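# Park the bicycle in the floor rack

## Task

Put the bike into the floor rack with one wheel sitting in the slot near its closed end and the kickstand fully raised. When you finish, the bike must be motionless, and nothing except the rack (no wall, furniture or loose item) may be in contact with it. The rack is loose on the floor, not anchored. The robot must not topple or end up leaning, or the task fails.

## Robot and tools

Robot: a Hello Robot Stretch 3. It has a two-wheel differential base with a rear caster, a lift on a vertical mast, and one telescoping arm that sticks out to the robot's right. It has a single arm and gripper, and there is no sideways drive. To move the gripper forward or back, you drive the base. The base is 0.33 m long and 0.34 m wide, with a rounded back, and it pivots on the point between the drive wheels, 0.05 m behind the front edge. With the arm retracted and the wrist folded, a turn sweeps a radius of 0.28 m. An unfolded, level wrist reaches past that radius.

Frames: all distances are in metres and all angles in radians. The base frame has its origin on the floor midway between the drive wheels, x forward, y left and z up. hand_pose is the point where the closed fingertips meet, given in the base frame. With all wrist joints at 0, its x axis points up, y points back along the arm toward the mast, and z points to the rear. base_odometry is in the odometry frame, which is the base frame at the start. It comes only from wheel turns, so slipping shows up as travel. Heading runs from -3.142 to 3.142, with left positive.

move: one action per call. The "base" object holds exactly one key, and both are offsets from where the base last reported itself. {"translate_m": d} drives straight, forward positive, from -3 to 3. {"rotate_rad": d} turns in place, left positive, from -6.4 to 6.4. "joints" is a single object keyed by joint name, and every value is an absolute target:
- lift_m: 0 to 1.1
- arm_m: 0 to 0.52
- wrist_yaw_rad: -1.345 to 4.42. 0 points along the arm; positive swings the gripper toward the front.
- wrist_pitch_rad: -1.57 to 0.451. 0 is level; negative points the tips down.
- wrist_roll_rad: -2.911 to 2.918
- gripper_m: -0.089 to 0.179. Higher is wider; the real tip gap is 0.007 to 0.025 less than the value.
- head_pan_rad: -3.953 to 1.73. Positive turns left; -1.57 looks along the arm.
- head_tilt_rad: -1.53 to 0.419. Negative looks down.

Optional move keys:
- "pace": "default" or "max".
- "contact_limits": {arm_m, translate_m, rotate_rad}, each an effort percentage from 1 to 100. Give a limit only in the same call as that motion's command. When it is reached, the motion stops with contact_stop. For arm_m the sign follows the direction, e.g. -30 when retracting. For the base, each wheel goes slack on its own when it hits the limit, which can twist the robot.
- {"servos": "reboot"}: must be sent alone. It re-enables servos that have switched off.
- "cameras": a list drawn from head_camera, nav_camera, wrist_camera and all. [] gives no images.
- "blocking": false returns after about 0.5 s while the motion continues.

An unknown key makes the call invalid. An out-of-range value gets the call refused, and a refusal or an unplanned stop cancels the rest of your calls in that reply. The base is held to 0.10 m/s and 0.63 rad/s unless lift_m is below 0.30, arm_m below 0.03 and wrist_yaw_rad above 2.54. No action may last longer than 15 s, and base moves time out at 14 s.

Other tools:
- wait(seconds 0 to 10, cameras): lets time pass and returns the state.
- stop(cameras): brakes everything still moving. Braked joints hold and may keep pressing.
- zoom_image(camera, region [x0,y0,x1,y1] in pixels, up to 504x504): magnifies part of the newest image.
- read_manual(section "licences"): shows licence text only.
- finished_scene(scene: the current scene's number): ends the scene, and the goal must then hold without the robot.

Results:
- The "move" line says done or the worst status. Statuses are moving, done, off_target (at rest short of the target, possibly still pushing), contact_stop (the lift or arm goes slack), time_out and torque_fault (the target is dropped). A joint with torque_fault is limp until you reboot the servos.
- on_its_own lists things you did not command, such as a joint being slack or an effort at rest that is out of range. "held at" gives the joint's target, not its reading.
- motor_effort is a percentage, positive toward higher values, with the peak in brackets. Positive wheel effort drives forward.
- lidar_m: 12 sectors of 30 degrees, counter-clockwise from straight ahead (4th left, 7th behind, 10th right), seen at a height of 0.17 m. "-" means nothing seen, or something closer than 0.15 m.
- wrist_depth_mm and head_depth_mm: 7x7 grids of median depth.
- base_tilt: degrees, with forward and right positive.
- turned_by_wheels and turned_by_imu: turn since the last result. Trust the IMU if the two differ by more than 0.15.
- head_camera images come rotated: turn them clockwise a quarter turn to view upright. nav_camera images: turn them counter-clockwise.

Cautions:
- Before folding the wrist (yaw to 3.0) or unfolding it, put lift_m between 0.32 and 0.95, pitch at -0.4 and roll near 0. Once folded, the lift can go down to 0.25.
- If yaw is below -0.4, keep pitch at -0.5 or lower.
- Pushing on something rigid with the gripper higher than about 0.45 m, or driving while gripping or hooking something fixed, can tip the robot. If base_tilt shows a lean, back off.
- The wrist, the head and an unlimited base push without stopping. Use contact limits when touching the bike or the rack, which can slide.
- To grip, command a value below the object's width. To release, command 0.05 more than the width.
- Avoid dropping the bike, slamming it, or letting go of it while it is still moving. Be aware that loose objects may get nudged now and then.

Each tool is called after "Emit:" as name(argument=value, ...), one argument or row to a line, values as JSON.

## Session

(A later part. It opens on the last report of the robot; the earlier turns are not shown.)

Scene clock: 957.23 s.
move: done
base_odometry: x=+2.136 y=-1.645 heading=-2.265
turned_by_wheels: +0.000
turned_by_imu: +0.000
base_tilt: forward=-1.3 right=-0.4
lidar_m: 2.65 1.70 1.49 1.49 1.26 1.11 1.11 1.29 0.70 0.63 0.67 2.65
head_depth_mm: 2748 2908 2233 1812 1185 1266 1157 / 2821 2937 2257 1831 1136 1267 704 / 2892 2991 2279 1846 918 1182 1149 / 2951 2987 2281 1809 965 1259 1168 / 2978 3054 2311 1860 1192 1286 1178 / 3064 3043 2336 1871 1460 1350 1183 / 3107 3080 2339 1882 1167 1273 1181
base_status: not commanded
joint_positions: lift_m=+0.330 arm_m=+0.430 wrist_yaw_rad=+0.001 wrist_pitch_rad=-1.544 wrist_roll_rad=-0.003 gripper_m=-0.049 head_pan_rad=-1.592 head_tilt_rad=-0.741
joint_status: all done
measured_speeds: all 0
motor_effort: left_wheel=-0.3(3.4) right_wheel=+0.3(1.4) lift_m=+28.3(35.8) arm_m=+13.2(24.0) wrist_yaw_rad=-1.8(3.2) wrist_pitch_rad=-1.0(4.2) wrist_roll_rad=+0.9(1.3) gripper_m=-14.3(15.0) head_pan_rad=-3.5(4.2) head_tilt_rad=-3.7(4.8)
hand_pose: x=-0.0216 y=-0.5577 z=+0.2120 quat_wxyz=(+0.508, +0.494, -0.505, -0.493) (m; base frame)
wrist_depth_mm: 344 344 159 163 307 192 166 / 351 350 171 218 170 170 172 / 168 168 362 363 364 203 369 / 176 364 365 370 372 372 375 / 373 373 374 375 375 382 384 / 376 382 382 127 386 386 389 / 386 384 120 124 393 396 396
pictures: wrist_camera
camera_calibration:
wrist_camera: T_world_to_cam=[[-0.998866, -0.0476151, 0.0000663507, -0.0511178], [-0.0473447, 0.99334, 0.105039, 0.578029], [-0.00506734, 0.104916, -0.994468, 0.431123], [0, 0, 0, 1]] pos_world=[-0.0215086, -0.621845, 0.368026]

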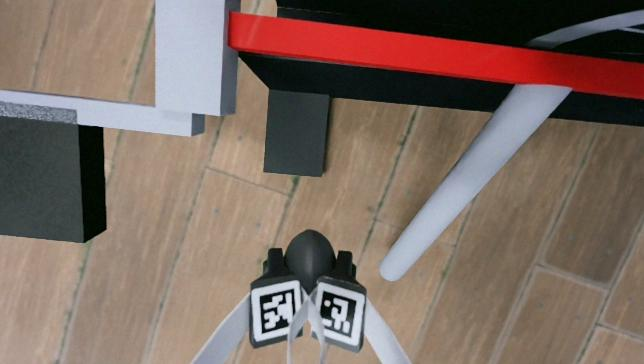

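Emit:
move(
  joints={"lift_m": 0.163, "arm_m": 0.392},
  cameras=["wrist_camera"],
)

Emit:
move(
  base={"translate_m": -0.12},
  contact_limits={"translate_m": 55},
  cameras=["wrist_camera", "head_camera"],
)

Scene clock: 966.47 s.
move: done
base_odometry: x=+2.136 y=-1.645 heading=-2.265
turned_by_wheels: +0.000
turned_by_imu: +0.000
base_tilt: forward=-1.3 right=-0.5
lidar_m: 2.65 1.70 1.49 1.49 1.26 1.11 1.10 1.29 0.70 0.56 0.58 2.65
head_depth_mm: 2783 2935 2234 1824 1179 1268 1155 / 2831 2962 2245 1826 1133 1275 1166 / 2865 2984 2250 1840 961 989 1128 / 2970 3002 2295 1847 1076 1188 1170 / 2983 3029 2295 1854 1456 1281 1176 / 3068 3066 2336 1872 1110 1345 1179 / 3147 3090 2322 1877 1162 1274 1187
base_status: not commanded
joint_positions: lift_m=+0.163 arm_m=+0.392 wrist_yaw_rad=+0.001 wrist_pitch_rad=-1.544 wrist_roll_rad=-0.003 gripper_m=-0.049 head_pan_rad=-1.592 head_tilt_rad=-0.741
joint_status: all done
measured_speeds: all 0
motor_effort: left_wheel=+0.1(0.6) right_wheel=+0.5(0.7) lift_m=+16.9(20.2) arm_m=-14.4(20.3) wrist_yaw_rad=-0.2(2.3) wrist_pitch_rad=-1.2(1.3) wrist_roll_rad=+1.0(1.2) gripper_m=-14.1(15.4) head_pan_rad=-3.8(4.1) head_tilt_rad=-4.2(4.6)
hand_pose: x=-0.0216 y=-0.5197 z=+0.0449 quat_wxyz=(+0.508, +0.494, -0.505, -0.493) (m; base frame)
wrist_depth_mm: 189 190 173 173 192 193 194 / 192 193 175 177 196 196 198 / 196 197 198 198 199 201 201 / 200 200 201 203 203 205 103 / 203 204 205 204 208 207 103 / 206 208 208 127 211 135 213 / 212 212 120 124 215 217 219
pictures: wrist_camera
camera_calibration:
wrist_camera: T_world_to_cam=[[-0.998866, -0.0476159, 0.0000578123, -0.0492931], [-0.0473455, 0.993321, 0.105221, 0.557719], [-0.00506762, 0.105099, -0.994449, 0.261109], [0, 0, 0, 1]] pos_world=[-0.0215086, -0.583783, 0.200978]

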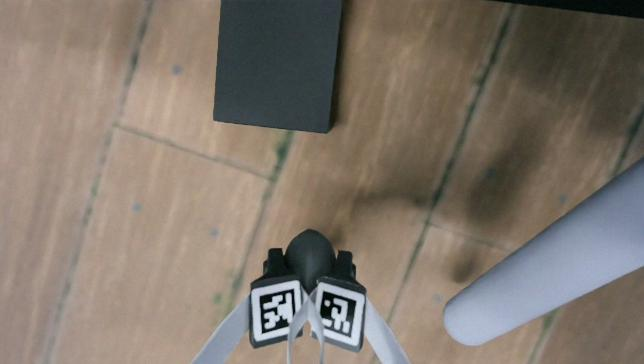

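Scene clock: 968.80 s.
move: done
base_odometry: x=+2.213 y=-1.553 heading=-2.265
turned_by_wheels: +0.001
turned_by_imu: +0.001
base_tilt: forward=-1.3 right=-0.5
lidar_m: 2.76 1.74 1.52 1.52 1.13 0.99 0.99 1.16 0.69 0.67 0.58 2.76
head_depth_mm: 2752 2916 2225 1820 1526 1275 1155 / 2817 2958 2261 1828 1542 1274 1162 / 2869 2995 2277 1830 1541 986 1126 / 2900 2993 2285 1851 961 1180 1169 / 2982 3007 2300 1863 1093 1266 1172 / 3038 3053 2315 1866 1150 1299 1176 / 3080 3054 2345 1878 1472 1325 1182
base_status: done
joint_positions: lift_m=+0.163 arm_m=+0.392 wrist_yaw_rad=-0.003 wrist_pitch_rad=-1.556 wrist_roll_rad=-0.002 gripper_m=-0.049 head_pan_rad=-1.592 head_tilt_rad=-0.741
joint_status: not commanded
measured_speeds: all 0
motor_effort: left_wheel=+9.8(11.3) right_wheel=-20.8(21.9) lift_m=+26.8(26.9) arm_m=-12.9(15.1) wrist_yaw_rad=+2.1(3.5) wrist_pitch_rad=+1.1(1.4) wrist_roll_rad=+0.7(1.5) gripper_m=-14.6(15.2) head_pan_rad=-3.6(4.1) head_tilt_rad=-4.4(4.7)
contact_limits: translate_m 55 (maximum 100)
hand_pose: x=-0.0216 y=-0.5167 z=+0.0451 quat_wxyz=(+0.503, +0.496, -0.504, -0.497) (m; base frame)
wrist_depth_mm: 171 188 190 - - 192 193 / 174 192 194 192 - 195 196 / 196 197 198 196 - 199 200 / 200 201 203 201 73 204 205 / 205 205 207 150 207 209 209 / 210 210 209 123 211 213 213 / 213 215 117 120 217 217 220
pictures: head_camera (sideways), wrist_camera
camera_calibration:
head_camera: T_world_to_cam=[[0.0607515, 0.67799, -0.732557, 0.979172], [0.998115, -0.0349023, 0.050472, -0.0691689], [0.00865166, -0.734242, -0.678832, 0.8448], [0, 0, 0, 1]] pos_world=[0.00224343, -0.0459951, 1.29427]
wrist_camera: T_world_to_cam=[[-0.999124, -0.0418366, -0.000505935, -0.0460694], [-0.0416099, 0.992299, 0.11667, 0.553839], [-0.00437906, 0.116589, -0.993171, 0.266872], [0, 0, 0, 1]] pos_world=[-0.0218152, -0.582616, 0.20041]

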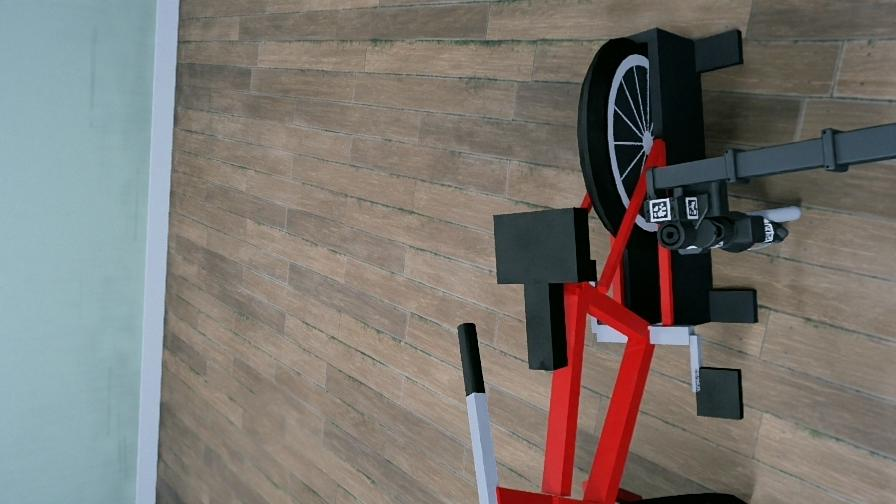

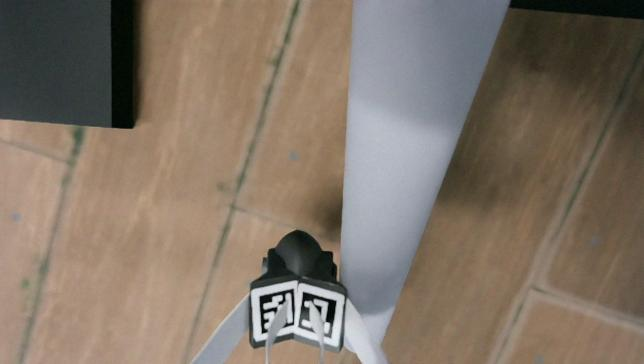

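Emit:
move(
  base={"translate_m": -0.05},
  contact_limits={"translate_m": 60},
  cameras=["wrist_camera", "nav_camera"],
)

Scene clock: 975.03 s.
move: done
base_odometry: x=+2.244 y=-1.515 heading=-2.264
turned_by_wheels: +0.000
turned_by_imu: +0.000
base_tilt: forward=-1.3 right=-0.5
lidar_m: 2.81 1.75 1.53 1.54 1.07 0.94 0.94 1.10 0.69 0.61 0.60 2.81
head_depth_mm: 2726 2917 2245 1823 1525 1291 1156 / 2801 2930 2255 1832 1538 1272 1159 / 2845 2976 2272 1826 1543 988 1129 / 2901 3005 2300 1857 1105 1188 1171 / 2971 3051 2294 1859 1006 1266 1176 / 3027 3069 2306 1862 1197 1264 1180 / 3102 3119 2349 1873 1132 1347 1182
base_status: done
joint_positions: lift_m=+0.163 arm_m=+0.392 wrist_yaw_rad=-0.003 wrist_pitch_rad=-1.556 wrist_roll_rad=-0.002 gripper_m=-0.049 head_pan_rad=-1.592 head_tilt_rad=-0.741
joint_status: not commanded
measured_speeds: all 0
motor_effort: left_wheel=+5.2(8.6) right_wheel=-13.2(25.5) lift_m=+15.8(34.2) arm_m=-10.1(12.0) wrist_yaw_rad=+2.1(3.8) wrist_pitch_rad=+1.0(1.3) wrist_roll_rad=+0.2(0.7) gripper_m=-15.6(15.6) head_pan_rad=-3.2(3.9) head_tilt_rad=-4.0(4.4)
contact_limits: translate_m 60 (maximum 100)
hand_pose: x=-0.0216 y=-0.5167 z=+0.0452 quat_wxyz=(+0.503, +0.496, -0.504, -0.497) (m; base frame)
wrist_depth_mm: 188 - - 189 191 192 193 / 192 193 - 58 195 196 196 / 196 197 - 61 199 200 200 / 200 201 202 - 203 204 205 / 204 206 206 84 206 209 209 / 209 209 208 124 111 212 214 / 213 213 119 121 134 218 220
pictures: nav_camera (sideways), wrist_camera
camera_calibration:
nav_camera: T_world_to_cam=[[-0.0102585, -0.678638, 0.734401, -0.91199], [-0.999174, -0.021926, -0.0342182, 0.103196], [0.0393242, -0.734146, -0.677852, 0.838026], [0, 0, 0, 1]] pos_world=[0.0608006, -0.00141499, 1.24136]
wrist_camera: T_world_to_cam=[[-0.999125, -0.0418223, -0.000506029, -0.0460617], [-0.0415957, 0.992299, 0.116673, 0.553834], [-0.00437739, 0.116592, -0.99317, 0.266917], [0, 0, 0, 1]] pos_world=[-0.0218159, -0.582616, 0.200454]

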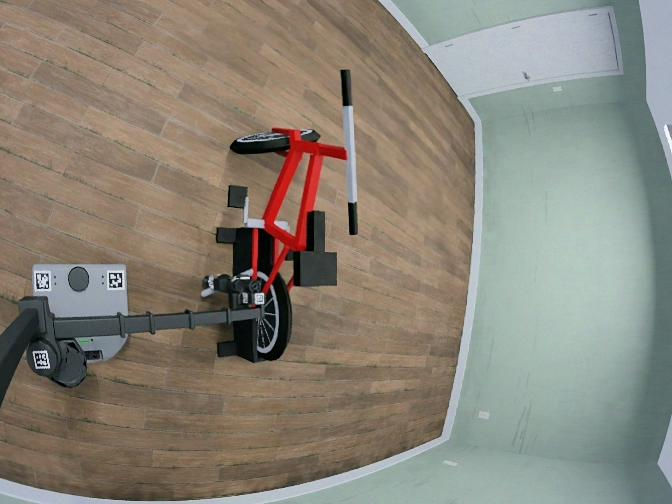

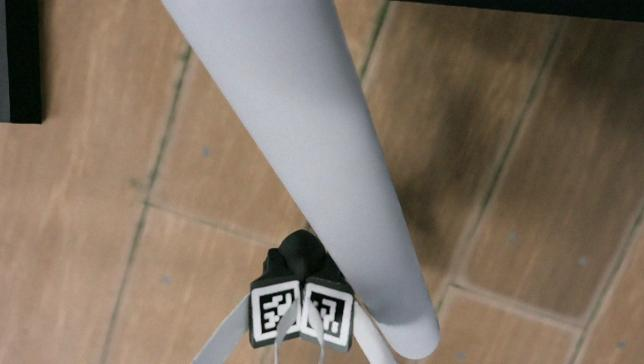

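Emit:
move(
  base={"translate_m": -0.06},
  contact_limits={"translate_m": 60},
  cameras=["wrist_camera", "head_camera"],
)

Scene clock: 978.83 s.
move: done
base_odometry: x=+2.283 y=-1.469 heading=-2.264
turned_by_wheels: +0.000
turned_by_imu: +0.000
base_tilt: forward=-1.3 right=-0.5
lidar_m: 2.87 1.77 1.55 1.55 1.01 0.89 0.89 1.04 0.69 0.67 0.65 2.86
head_depth_mm: 2732 2885 2243 1824 1526 1318 1161 / 2766 2939 2247 1829 1535 1271 1161 / 2825 3004 2289 1836 1539 989 1126 / 2892 2996 2291 1841 1549 1184 1172 / 2934 3034 2299 1859 946 1271 1173 / 3012 3043 2331 1867 1077 1271 1174 / 3083 3075 2346 1881 1496 1302 1184
base_status: done
joint_positions: lift_m=+0.163 arm_m=+0.392 wrist_yaw_rad=-0.003 wrist_pitch_rad=-1.552 wrist_roll_rad=-0.002 gripper_m=-0.049 head_pan_rad=-1.592 head_tilt_rad=-0.741
joint_status: not commanded
measured_speeds: all 0
motor_effort: left_wheel=-0.5(4.5) right_wheel=-3.9(16.3) lift_m=+20.4(20.4) arm_m=-8.5(9.3) wrist_yaw_rad=+2.3(4.0) wrist_pitch_rad=+0.5(1.4) wrist_roll_rad=+0.5(0.6) gripper_m=-14.9(15.3) head_pan_rad=-3.5(4.0) head_tilt_rad=-4.4(4.6)
contact_limits: translate_m 60 (maximum 100)
hand_pose: x=-0.0216 y=-0.5178 z=+0.0450 quat_wxyz=(+0.505, +0.495, -0.505, -0.496) (m; base frame)
wrist_depth_mm: 189 189 190 190 191 192 193 / 191 193 193 195 195 196 197 / 196 197 198 198 200 200 200 / 199 200 201 202 203 204 205 / 203 204 206 206 208 209 209 / 208 209 208 127 213 213 213 / 212 213 120 124 215 218 218
pictures: head_camera (sideways), wrist_camera
camera_calibration:
head_camera: T_world_to_cam=[[0.0607515, 0.67799, -0.732556, 0.979172], [0.998115, -0.0349023, 0.050472, -0.0691689], [0.00865166, -0.734242, -0.678833, 0.8448], [0, 0, 0, 1]] pos_world=[0.00224343, -0.0459951, 1.29427]
wrist_camera: T_world_to_cam=[[-0.999118, -0.0419986, -0.000318818, -0.0462127], [-0.0417677, 0.992771, 0.112523, 0.555339], [-0.00440929, 0.112437, -0.993649, 0.264806], [0, 0, 0, 1]] pos_world=[-0.0218091, -0.583039, 0.200622]

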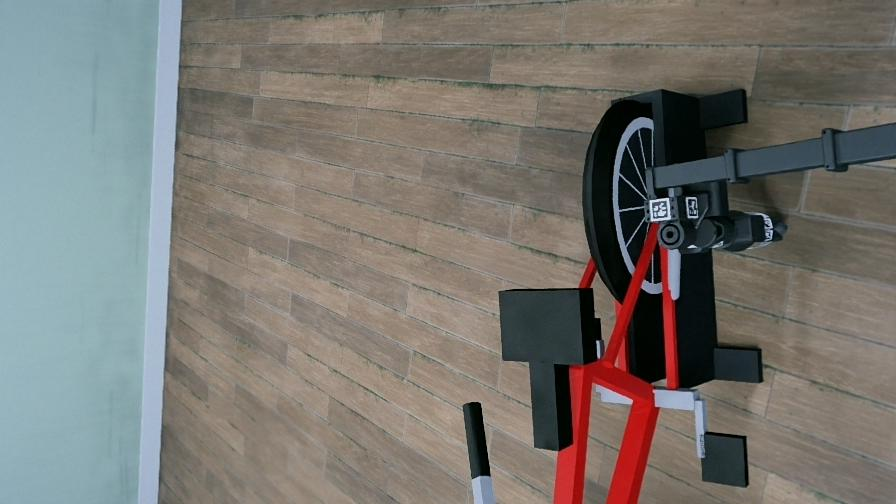

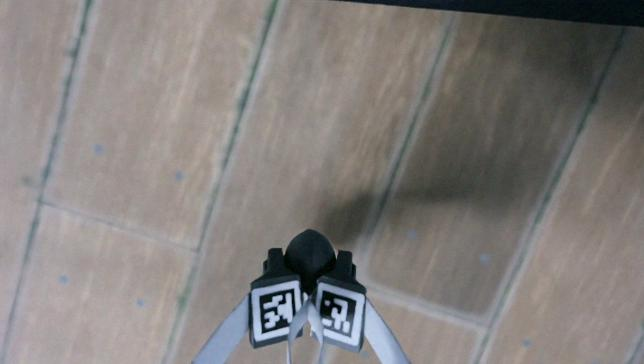

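Emit:
move(
  joints={"arm_m": 0.1, "lift_m": 0.3},
  cameras=[],
)

Emit:
move(
  joints={"wrist_pitch_rad": -0.3, "lift_m": 0.2},
)

Emit:
zoom_image(
  camera="head_camera",
  region=[500, 60, 896, 450],
)

Scene clock: 985.70 s.
move: done
base_odometry: x=+2.283 y=-1.469 heading=-2.264
turned_by_wheels: +0.000
turned_by_imu: +0.000
base_tilt: forward=-1.3 right=-0.4
lidar_m: 2.87 1.78 1.55 1.55 1.01 0.88 0.89 1.04 0.69 0.67 0.63 2.87
head_depth_mm: 2739 2918 2255 1823 1528 1318 1163 / 2791 2932 2264 1830 1539 1263 1161 / 2827 2965 2269 1837 1539 1259 1166 / 2878 3012 2289 1843 1545 1254 1169 / 2959 3032 2305 1849 944 1275 1179 / 3020 3085 2342 1866 1074 1270 1177 / 3083 3100 2335 1881 1501 1297 1183
base_status: not commanded
joint_positions: lift_m=+0.300 arm_m=+0.100 wrist_yaw_rad=-0.001 wrist_pitch_rad=-1.550 wrist_roll_rad=-0.002 gripper_m=-0.049 head_pan_rad=-1.592 head_tilt_rad=-0.741
joint_status: all done
measured_speeds: all 0
motor_effort: left_wheel=-0.7(1.5) right_wheel=-4.0(4.4) lift_m=+34.7(40.4) arm_m=-14.8(23.6) wrist_yaw_rad=+0.0(2.7) wrist_pitch_rad=+0.3(0.3) wrist_roll_rad=+0.5(0.7) gripper_m=-14.7(15.5) head_pan_rad=-3.3(4.0) head_tilt_rad=-4.4(4.9)
contact_limits: translate_m 60 (maximum 100)
hand_pose: x=-0.0216 y=-0.2262 z=+0.1820 quat_wxyz=(+0.505, +0.495, -0.505, -0.495) (m; base frame)
wrist_depth_mm: 315 317 320 321 323 325 324 / 325 323 326 328 329 330 332 / 329 332 334 333 335 335 338 / 335 335 339 340 342 343 344 / 344 345 345 347 348 350 352 / 347 353 350 127 281 356 359 / 356 357 120 124 202 214 366
pictures: none
No camera images: "cameras" was empty.

Scene clock: 987.43 s.
move: done
base_odometry: x=+2.283 y=-1.469 heading=-2.264
turned_by_wheels: +0.000
turned_by_imu: +0.000
base_tilt: forward=-1.4 right=-0.5
lidar_m: 2.87 1.78 1.55 1.55 1.01 0.88 0.89 1.04 0.69 0.67 0.63 2.87
head_depth_mm: 2728 2880 2245 1816 1523 1321 1156 / 2773 2942 2251 1833 1535 1270 1162 / 2830 2993 2272 1834 1532 1265 1166 / 2865 3003 2299 1846 1541 1259 1131 / 2950 3039 2303 1849 945 1271 1174 / 3019 3059 2326 1869 1076 1271 1179 / 3086 3079 2346 1876 1490 1301 1181
base_status: not commanded
joint_positions: lift_m=+0.200 arm_m=+0.100 wrist_yaw_rad=-0.001 wrist_pitch_rad=-0.323 wrist_roll_rad=-0.002 gripper_m=-0.049 head_pan_rad=-1.592 head_tilt_rad=-0.741
joint_status: all done
measured_speeds: all 0
motor_effort: left_wheel=-0.6(1.3) right_wheel=-4.0(4.4) lift_m=+17.7(33.1) arm_m=-13.1(15.5) wrist_yaw_rad=+0.9(2.1) wrist_pitch_rad=+4.2(4.9) wrist_roll_rad=+0.3(0.6) gripper_m=-14.6(15.7) head_pan_rad=-3.5(3.9) head_tilt_rad=-3.3(4.6)
contact_limits: translate_m 60 (maximum 100)
hand_pose: x=-0.0217 y=-0.4803 z=+0.2346 quat_wxyz=(+0.699, +0.114, -0.697, -0.114) (m; base frame)
wrist_depth_mm: 292 - 278 269 265 272 - / 319 - 300 290 287 285 - / 342 431 322 310 314 313 - / 321 328 326 322 340 343 815 / 516 - - 154 303 - 623 / 445 - 122 126 - - 499 / 391 388 119 124 383 389 419
pictures: head_camera (sideways), nav_camera (sideways), wrist_camera
camera_calibration:
head_camera: T_world_to_cam=[[0.0607512, 0.67799, -0.732556, 0.979172], [0.998115, -0.0349019, 0.050472, -0.0691689], [0.00865192, -0.734242, -0.678833, 0.8448], [0, 0, 0, 1]] pos_world=[0.00224344, -0.0459951, 1.29427]
nav_camera: T_world_to_cam=[[-0.0102583, -0.678638, 0.734401, -0.91199], [-0.999174, -0.0219263, -0.0342182, 0.103196], [0.0393245, -0.734146, -0.677852, 0.838026], [0, 0, 0, 1]] pos_world=[0.0608006, -0.00141497, 1.24136]
wrist_camera: T_world_to_cam=[[-0.998976, -0.0152083, 0.0426051, -0.0419117], [-0.0449559, 0.438772, -0.897473, 0.467634], [-0.00504487, -0.89847, -0.439007, -0.166758], [0, 0, 0, 1]] pos_world=[-0.0216872, -0.355649, 0.348267]

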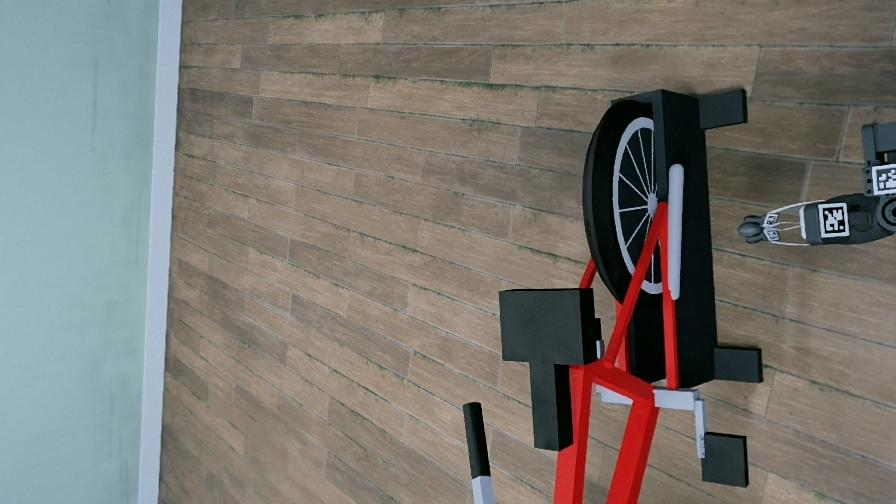

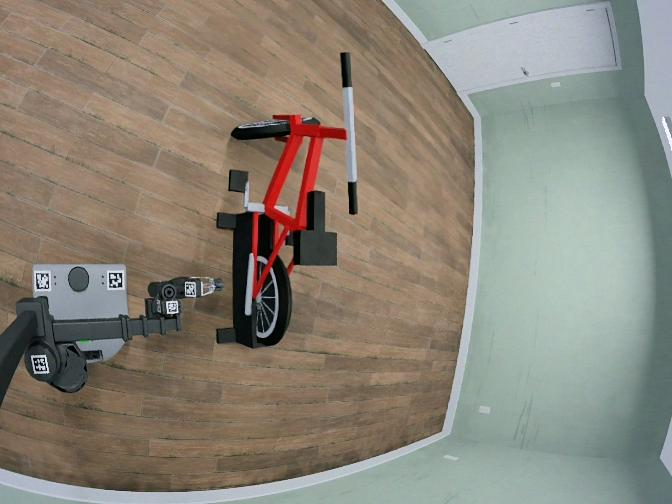

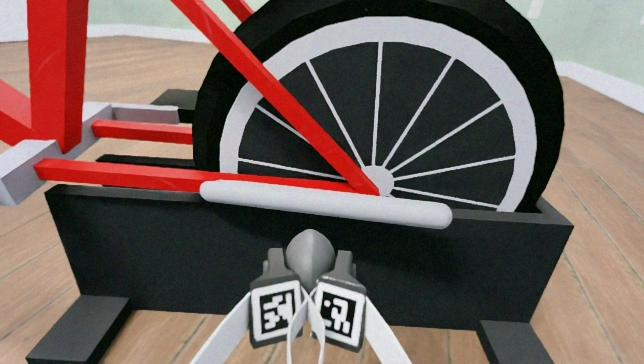

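Scaled by 1.273 from the camera's 896x504 image, which has a finer 1280x720 frame.

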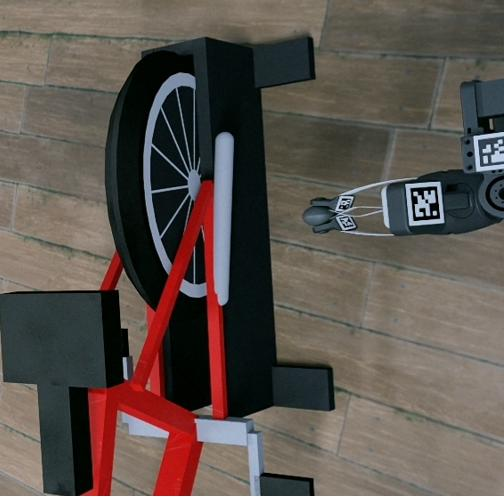

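Emit:
move(
  joints={"arm_m": 0.02},
  cameras=["wrist_camera", "nav_camera"],
)

Emit:
zoom_image(
  camera="wrist_camera",
  region=[100, 80, 600, 360],
)

Scene clock: 999.60 s.
move: done
base_odometry: x=+2.283 y=-1.469 heading=-2.264
turned_by_wheels: +0.000
turned_by_imu: +0.000
base_tilt: forward=-1.3 right=-0.5
lidar_m: 2.87 1.77 1.55 1.55 1.01 0.88 0.89 1.04 0.69 0.67 0.63 2.87
head_depth_mm: 2734 2905 2238 1810 1529 1321 1158 / 2782 2925 2240 1819 1536 1272 1156 / 2836 2967 2261 1840 1540 1263 1166 / 2874 3009 2288 1854 1553 1259 1151 / 2938 3044 2302 1857 947 1270 1172 / 3029 3059 2318 1872 1074 1270 1183 / 3091 3099 2326 1893 1504 1298 1187
base_status: not commanded
joint_positions: lift_m=+0.200 arm_m=+0.020 wrist_yaw_rad=-0.001 wrist_pitch_rad=-0.322 wrist_roll_rad=-0.002 gripper_m=-0.049 head_pan_rad=-1.592 head_tilt_rad=-0.741
joint_status: all done
measured_speeds: all 0
motor_effort: left_wheel=-1.2(1.3) right_wheel=-3.9(4.3) lift_m=+18.5(19.2) arm_m=-15.2(19.7) wrist_yaw_rad=+1.5(2.2) wrist_pitch_rad=+4.2(4.4) wrist_roll_rad=+0.5(0.7) gripper_m=-14.8(15.1) head_pan_rad=-3.6(4.1) head_tilt_rad=-3.7(4.7)
contact_limits: translate_m 60 (maximum 100)
hand_pose: x=-0.0217 y=-0.4004 z=+0.2348 quat_wxyz=(+0.699, +0.113, -0.697, -0.114) (m; base frame)
wrist_depth_mm: - - 368 343 338 - - / 400 496 385 362 365 374 - / 407 424 408 399 398 410 - / 660 - - 382 381 729 825 / 545 504 - 150 - 581 630 / 452 453 137 127 462 475 502 / 381 395 120 124 395 410 421
pictures: nav_camera (sideways), wrist_camera
camera_calibration:
nav_camera: T_world_to_cam=[[-0.0102583, -0.678638, 0.734401, -0.91199], [-0.999174, -0.0219263, -0.0342182, 0.103196], [0.0393245, -0.734146, -0.677852, 0.838026], [0, 0, 0, 1]] pos_world=[0.0608006, -0.00141497, 1.24136]
wrist_camera: T_world_to_cam=[[-0.998976, -0.0151861, 0.042614, -0.0406945], [-0.0449571, 0.438267, -0.89772, 0.432534], [-0.00504345, -0.898717, -0.438501, -0.0950949], [0, 0, 0, 1]] pos_world=[-0.021687, -0.275647, 0.348329]

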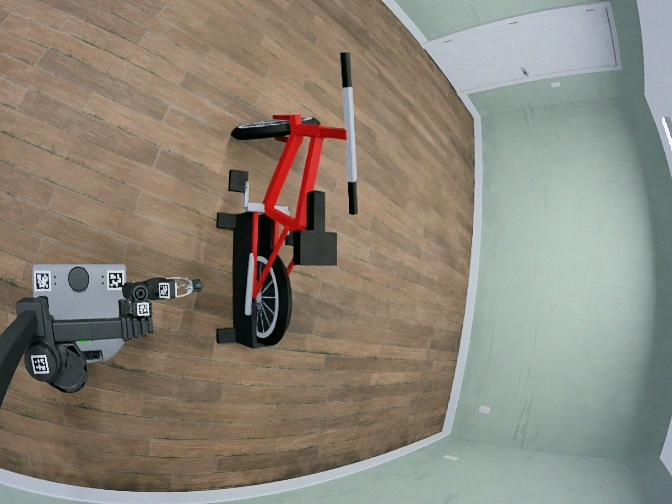

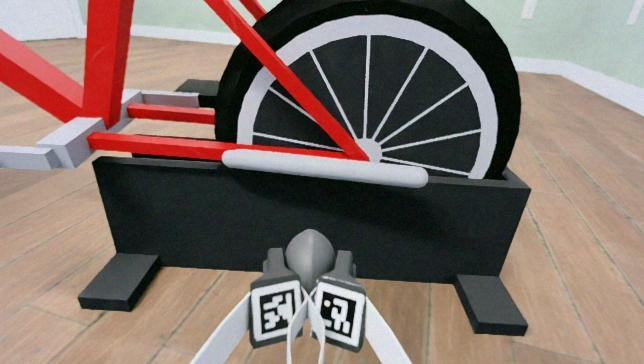

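Scaled by 1.008.

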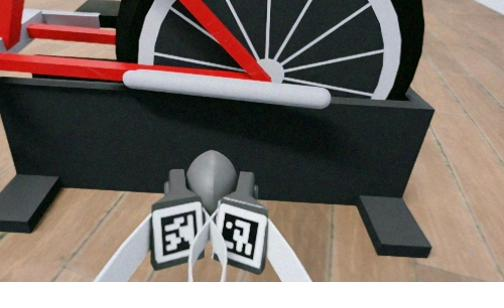

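Emit:
move(
  base={"translate_m": -0.09},
  joints={"arm_m": 0.1, "wrist_pitch_rad": 0.0, "lift_m": 0.1},
  cameras=[],
)

Emit:
move(
  joints={"lift_m": 0.02},
  cameras=[],
)

Emit:
move(
  joints={"arm_m": 0.23},
  contact_limits={"arm_m": 40},
  cameras=["wrist_camera"],
)

Scene clock: 1011.03 s.
move: done
base_odometry: x=+2.340 y=-1.399 heading=-2.264
turned_by_wheels: +0.000
turned_by_imu: +0.000
base_tilt: forward=-1.3 right=-0.5
lidar_m: 2.96 1.80 1.57 1.55 0.91 0.80 0.80 0.94 1.67 0.67 0.68 0.84
head_depth_mm: 2708 2884 2239 1828 1528 1318 1159 / 2735 2933 2260 1826 1533 1329 1165 / 2793 2961 2279 1841 1549 1255 1169 / 2861 3000 2273 1852 1549 1215 1172 / 2945 3026 2313 1857 1521 1265 1172 / 2983 3045 2326 1863 949 1291 1184 / 3066 3097 2334 1874 1019 1270 1189
base_status: done
joint_positions: lift_m=+0.100 arm_m=+0.100 wrist_yaw_rad=-0.001 wrist_pitch_rad=-0.024 wrist_roll_rad=-0.002 gripper_m=-0.049 head_pan_rad=-1.592 head_tilt_rad=-0.741
joint_status: all done
measured_speeds: all 0
motor_effort: left_wheel=+0.0(5.7) right_wheel=-3.5(7.6) lift_m=+16.8(20.2) arm_m=+15.9(22.8) wrist_yaw_rad=+1.5(2.3) wrist_pitch_rad=+4.3(5.5) wrist_roll_rad=+0.4(0.8) gripper_m=-14.0(15.2) head_pan_rad=-3.1(4.2) head_tilt_rad=-3.7(4.8)
hand_pose: x=-0.0217 y=-0.5006 z=+0.2085 quat_wxyz=(+0.708, +0.008, -0.706, -0.009) (m; base frame)
wrist_depth_mm: - 341 284 282 - - - / - 287 291 289 293 - - / - 307 300 300 303 - - / 384 319 314 316 313 - - / 299 289 281 281 328 916 978 / - - 122 127 - 619 642 / - - 119 122 - 449 471
pictures: none
No camera images: "cameras" was empty.

Scene clock: 1012.60 s.
move: done
base_odometry: x=+2.340 y=-1.399 heading=-2.264
turned_by_wheels: +0.000
turned_by_imu: +0.000
base_tilt: forward=-1.4 right=-0.5
lidar_m: 2.95 1.80 1.57 1.55 0.92 0.80 0.80 0.94 1.67 0.67 0.68 0.84
head_depth_mm: 2715 2858 2249 1818 1526 1317 1159 / 2752 2941 2247 1821 1538 1323 1162 / 2812 3004 2278 1839 1538 1256 1167 / 2875 3037 2293 1843 1543 1256 1150 / 2910 3035 2299 1858 1522 1262 1177 / 3005 3066 2342 1867 951 1286 1181 / 3052 3123 2340 1879 1015 1272 1184
base_status: not commanded
joint_positions: lift_m=+0.020 arm_m=+0.100 wrist_yaw_rad=-0.001 wrist_pitch_rad=-0.023 wrist_roll_rad=-0.002 gripper_m=-0.049 head_pan_rad=-1.592 head_tilt_rad=-0.741
joint_status: all done
measured_speeds: all 0
motor_effort: left_wheel=-0.1(0.7) right_wheel=-3.4(3.7) lift_m=+16.4(21.2) arm_m=+15.0(16.5) wrist_yaw_rad=-0.1(1.7) wrist_pitch_rad=+4.3(4.5) wrist_roll_rad=+0.5(0.8) gripper_m=-14.8(15.1) head_pan_rad=-3.4(4.0) head_tilt_rad=-3.9(4.6)
hand_pose: x=-0.0217 y=-0.5006 z=+0.1287 quat_wxyz=(+0.708, +0.008, -0.706, -0.009) (m; base frame)
wrist_depth_mm: - 290 286 286 285 - - / - 304 297 299 296 - - / 371 277 275 263 309 - - / - - - - - - - / - - - 150 - 605 694 / - - 122 127 - 444 454 / 297 300 120 124 292 310 337
pictures: none
No camera images: "cameras" was empty.

Scene clock: 1014.80 s.
move: done
base_odometry: x=+2.340 y=-1.399 heading=-2.264
turned_by_wheels: +0.000
turned_by_imu: +0.000
base_tilt: forward=-1.4 right=-0.5
lidar_m: 2.95 1.80 1.57 1.55 0.91 0.80 0.80 0.94 1.67 0.67 0.68 0.84
head_depth_mm: 2703 2897 2243 1817 1522 1315 1155 / 2755 2960 2258 1835 1529 1321 1159 / 2825 2948 2269 1833 1544 1254 984 / 2865 3006 2284 1857 1550 1217 1131 / 2893 3036 2302 1852 1523 1267 1175 / 2989 3060 2311 1867 945 1292 1175 / 3042 3080 2334 1880 1020 1270 1181
base_status: not commanded
joint_positions: lift_m=+0.020 arm_m=+0.230 wrist_yaw_rad=-0.001 wrist_pitch_rad=-0.023 wrist_roll_rad=-0.002 gripper_m=-0.049 head_pan_rad=-1.592 head_tilt_rad=-0.741
joint_status: all done
measured_speeds: all 0
motor_effort: left_wheel=-0.2(0.7) right_wheel=-3.5(3.7) lift_m=+18.0(18.5) arm_m=+16.5(22.1) wrist_yaw_rad=+0.1(1.9) wrist_pitch_rad=+4.2(4.6) wrist_roll_rad=+0.0(0.6) gripper_m=-14.6(15.2) head_pan_rad=-3.5(4.0) head_tilt_rad=-4.2(4.7)
contact_limits: arm_m 40 (drawing in: default 34, maximum 55; extending or still: default 43, maximum 70)
hand_pose: x=-0.0217 y=-0.6306 z=+0.1287 quat_wxyz=(+0.708, +0.008, -0.706, -0.009) (m; base frame)
wrist_depth_mm: 172 148 169 168 166 167 - / 178 177 175 177 174 173 - / 143 140 139 180 181 182 - / 175 175 175 138 186 187 - / 180 179 178 177 176 176 175 / 185 184 181 127 181 181 180 / 190 189 119 124 186 186 185
pictures: wrist_camera
camera_calibration:
wrist_camera: T_world_to_cam=[[-0.998963, -0.00216467, 0.0454818, -0.0317855], [-0.0452698, 0.154533, -0.98695, 0.270751], [-0.00489204, -0.987985, -0.154471, -0.441313], [0, 0, 0, 1]] pos_world=[-0.0216546, -0.47792, 0.200493]

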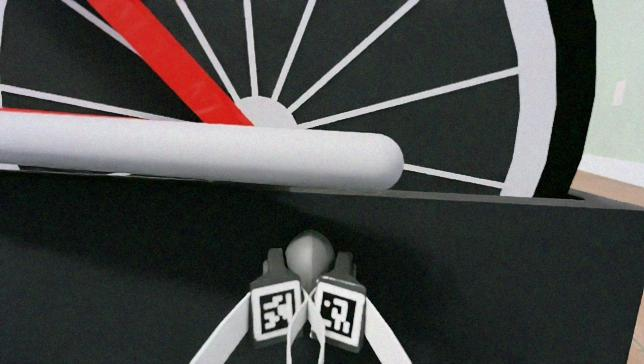

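Emit:
move(
  joints={"lift_m": 0.052},
  cameras=["wrist_camera"],
)

Emit:
move(
  joints={"lift_m": 0.065},
  cameras=["wrist_camera"],
)

Scene clock: 1020.20 s.
move: done
base_odometry: x=+2.340 y=-1.399 heading=-2.264
turned_by_wheels: +0.000
turned_by_imu: +0.000
base_tilt: forward=-1.3 right=-0.4
lidar_m: 2.95 1.80 1.57 1.55 0.92 0.80 0.80 0.94 1.67 0.67 0.70 0.84
head_depth_mm: 2697 2881 2232 1819 1520 1317 1160 / 2757 2924 2253 1824 1539 1320 1161 / 2805 3010 2266 1830 1551 1260 950 / 2866 2982 2300 1847 1547 1214 1130 / 2907 3018 2291 1848 1523 1266 1172 / 3004 3047 2319 1868 947 1287 1178 / 3044 3093 2331 1872 1017 1272 1179
base_status: not commanded
joint_positions: lift_m=+0.052 arm_m=+0.230 wrist_yaw_rad=-0.001 wrist_pitch_rad=-0.052 wrist_roll_rad=-0.002 gripper_m=-0.049 head_pan_rad=-1.592 head_tilt_rad=-0.741
joint_status: all done
measured_speeds: all 0
motor_effort: left_wheel=+0.2(0.6) right_wheel=-3.3(3.7) lift_m=+38.7(38.7) arm_m=+11.9(13.3) wrist_yaw_rad=+0.6(2.3) wrist_pitch_rad=+9.5(10.2) wrist_roll_rad=+0.3(0.7) gripper_m=-14.5(14.9) head_pan_rad=-3.6(4.3) head_tilt_rad=-4.3(4.8)
contact_limits: arm_m 40 (drawing in: default 34, maximum 55; extending or still: default 43, maximum 70)
hand_pose: x=-0.0217 y=-0.6296 z=+0.1533 quat_wxyz=(+0.708, +0.018, -0.706, -0.019) (m; base frame)
wrist_depth_mm: 142 164 165 164 163 162 - / 174 169 173 171 170 169 - / 183 182 179 179 179 177 - / 147 146 158 185 188 187 - / 181 180 145 137 180 193 210 / 187 186 183 127 184 183 181 / 193 192 120 122 188 189 189
pictures: wrist_camera
camera_calibration:
wrist_camera: T_world_to_cam=[[-0.998964, -0.0034741, 0.0453767, -0.0337118], [-0.0452457, 0.183023, -0.982067, 0.312083], [-0.00489319, -0.983102, -0.182991, -0.4291], [0, 0, 0, 1]] pos_world=[-0.0216561, -0.479085, 0.229495]

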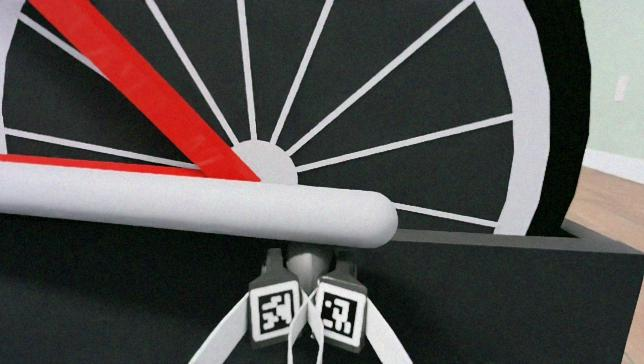

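Scene clock: 1021.00 s.
move: done
base_odometry: x=+2.340 y=-1.399 heading=-2.264
turned_by_wheels: +0.000
turned_by_imu: +0.000
base_tilt: forward=-1.4 right=-0.4
lidar_m: 2.95 1.80 1.58 1.55 0.92 0.80 0.80 0.94 1.67 0.67 0.71 0.84
head_depth_mm: 2693 2880 2221 1806 1520 1316 1157 / 2792 2960 2245 1820 1531 1325 1162 / 2803 2959 2272 1831 1546 1251 941 / 2861 2987 2284 1852 1549 1218 1135 / 2924 3054 2308 1845 1521 1267 1174 / 2974 3040 2326 1873 950 1292 1183 / 3055 3100 2330 1885 1017 1268 1183
base_status: not commanded
joint_positions: lift_m=+0.065 arm_m=+0.230 wrist_yaw_rad=-0.001 wrist_pitch_rad=-0.098 wrist_roll_rad=-0.002 gripper_m=-0.049 head_pan_rad=-1.592 head_tilt_rad=-0.741
joint_status: all done
measured_speeds: all 0
on_its_own: wrist_pitch_rad is at rest, and its effort (+18.0) is outside its rest range (-8 to +12)
motor_effort: left_wheel=+0.3(0.5) right_wheel=-3.4(3.6) lift_m=+42.3(43.8) arm_m=+11.5(12.4) wrist_yaw_rad=+0.6(1.5) wrist_pitch_rad=+18.0(18.3) wrist_roll_rad=+0.3(0.6) gripper_m=-14.8(15.6) head_pan_rad=-3.4(3.9) head_tilt_rad=-4.5(4.6)
contact_limits: arm_m 40 (drawing in: default 34, maximum 55; extending or still: default 43, maximum 70)
hand_pose: x=-0.0217 y=-0.6277 z=+0.1548 quat_wxyz=(+0.707, +0.034, -0.705, -0.035) (m; base frame)
wrist_depth_mm: 140 161 162 161 160 159 - / 173 157 171 169 168 167 - / 182 181 178 179 178 176 - / 148 147 158 185 188 187 967 / 183 182 149 137 182 194 218 / 191 190 186 128 186 186 184 / 199 198 122 124 193 194 194
pictures: wrist_camera
camera_calibration:
wrist_camera: T_world_to_cam=[[-0.998966, -0.00551227, 0.0451355, -0.0350169], [-0.045206, 0.227384, -0.972755, 0.33959], [-0.00490103, -0.973789, -0.227398, -0.414182], [0, 0, 0, 1]] pos_world=[-0.0216591, -0.480736, 0.237734]

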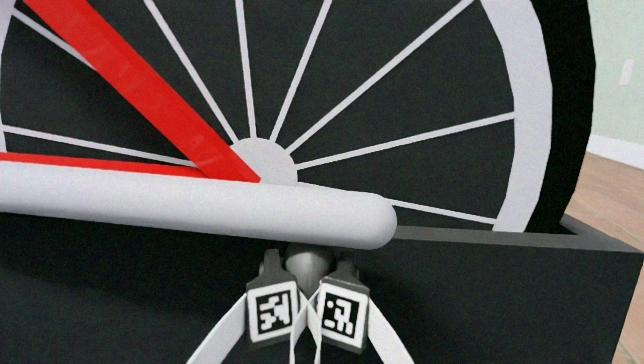

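Emit:
move(
  joints={"lift_m": 0.02},
  cameras=[],
)

Emit:
move(
  joints={"arm_m": 0.05},
  cameras=["head_camera", "wrist_camera"],
)

Scene clock: 1024.73 s.
move: done
base_odometry: x=+2.340 y=-1.399 heading=-2.264
turned_by_wheels: +0.000
turned_by_imu: +0.000
base_tilt: forward=-1.4 right=-0.4
lidar_m: 2.96 1.80 1.58 1.55 0.91 0.80 0.80 0.93 1.67 0.67 0.67 0.84
head_depth_mm: 2699 2879 2236 1813 1530 1319 1156 / 2783 2962 2275 1825 1536 1324 1164 / 2774 2958 2266 1831 1534 1256 981 / 2894 3010 2289 1838 1545 1219 1132 / 2972 3026 2306 1849 1522 1268 1175 / 2965 3057 2322 1860 946 1291 1179 / 3044 3081 2336 1881 1014 1273 1182
base_status: not commanded
joint_positions: lift_m=+0.020 arm_m=+0.230 wrist_yaw_rad=-0.001 wrist_pitch_rad=-0.025 wrist_roll_rad=-0.002 gripper_m=-0.049 head_pan_rad=-1.592 head_tilt_rad=-0.741
joint_status: all done
measured_speeds: all 0
motor_effort: left_wheel=-0.2(0.6) right_wheel=-3.6(3.6) lift_m=+17.1(41.5) arm_m=+7.9(9.1) wrist_yaw_rad=+1.0(1.9) wrist_pitch_rad=+4.6(18.1) wrist_roll_rad=+0.4(0.7) gripper_m=-14.6(15.2) head_pan_rad=-3.5(4.0) head_tilt_rad=-4.2(4.7)
contact_limits: arm_m 40 (drawing in: default 34, maximum 55; extending or still: default 43, maximum 70)
hand_pose: x=-0.0217 y=-0.6305 z=+0.1283 quat_wxyz=(+0.708, +0.009, -0.706, -0.009) (m; base frame)
wrist_depth_mm: 171 147 168 168 166 166 - / 178 177 175 175 174 174 - / 142 139 138 180 181 181 - / 176 174 174 138 187 188 - / 180 179 178 176 176 176 175 / 184 184 182 127 182 180 180 / 190 189 120 124 186 186 185
pictures: none
No camera images: "cameras" was empty.

Scene clock: 1026.83 s.
move: contact_stop
base_odometry: x=+2.340 y=-1.399 heading=-2.264
turned_by_wheels: +0.000
turned_by_imu: +0.000
base_tilt: forward=-1.3 right=-0.4
lidar_m: 2.96 1.80 1.57 1.55 0.91 0.80 0.80 0.94 1.67 0.67 0.68 0.84
head_depth_mm: 2706 2873 2247 1818 1525 1317 1156 / 2771 2935 2260 1823 1529 1323 1162 / 2794 2993 2268 1833 1543 1252 1164 / 2866 3010 2287 1838 1550 1254 1154 / 2904 3036 2305 1865 1523 1262 1175 / 2989 3072 2323 1887 949 1287 1178 / 3048 3107 2346 1871 1017 1274 1180
base_status: not commanded
joint_positions: lift_m=+0.020 arm_m=+0.076 wrist_yaw_rad=+0.003 wrist_pitch_rad=-0.023 wrist_roll_rad=-0.002 gripper_m=-0.049 head_pan_rad=-1.592 head_tilt_rad=-0.741
joint_status: arm_m contact_stop (moved -0.154 of -0.180)
measured_speeds: all 0
on_its_own: arm_m is slack since a contact_stop (your +0.050 is given up)
motor_effort: left_wheel=+0.5(0.7) right_wheel=-2.6(3.7) lift_m=+21.4(21.4) arm_m=+1.1(42.0) wrist_yaw_rad=-3.2(5.6) wrist_pitch_rad=+4.4(4.9) wrist_roll_rad=+0.3(0.8) gripper_m=-14.0(15.2) head_pan_rad=-3.5(4.4) head_tilt_rad=-4.1(4.6)
hand_pose: x=-0.0207 y=-0.4768 z=+0.1288 quat_wxyz=(+0.708, +0.009, -0.706, -0.007) (m; base frame)
wrist_depth_mm: - 314 306 305 308 - - / - 324 319 320 318 - - / 394 306 305 289 332 - - / - - - - - - - / - - - 150 - 616 706 / - - 122 127 - 439 457 / 300 307 120 124 297 311 339
pictures: head_camera (sideways), wrist_camera
ARM HIT: the arm struck its own base or body hard.
camera_calibration:
head_camera: T_world_to_cam=[[0.0607523, 0.67799, -0.732556, 0.979172], [0.998115, -0.0349035, 0.050472, -0.0691688], [0.00865079, -0.734242, -0.678833, 0.8448], [0, 0, 0, 1]] pos_world=[0.00224337, -0.045995, 1.29427]
wrist_camera: T_world_to_cam=[[-0.998949, -0.0059298, 0.0454508, -0.032279], [-0.0458217, 0.153882, -0.987026, 0.2468], [-0.00114119, -0.988071, -0.153992, -0.289372], [0, 0, 0, 1]] pos_world=[-0.0212665, -0.32409, 0.200504]

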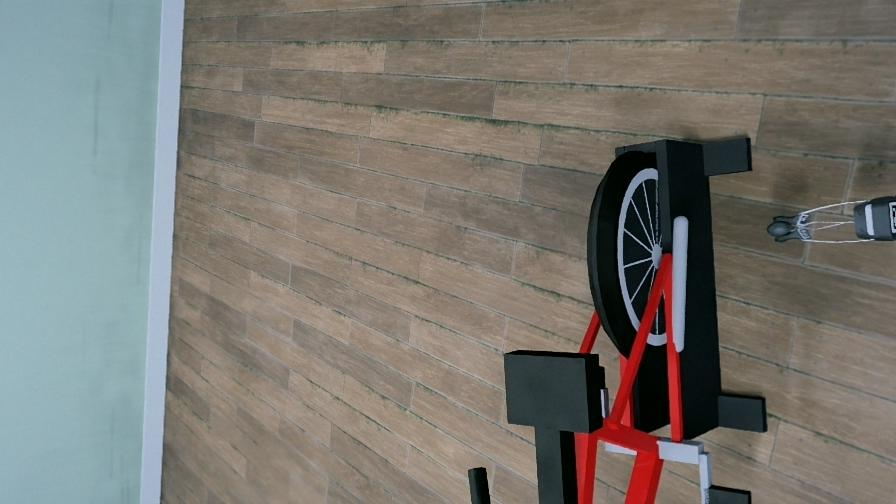

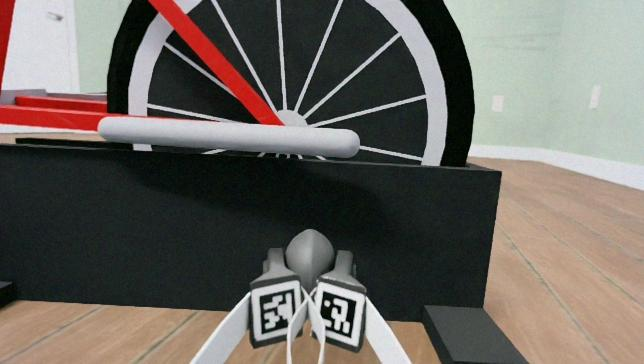

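Emit:
finished_scene(
  scene=1,
)

The scene is finished: the task was done.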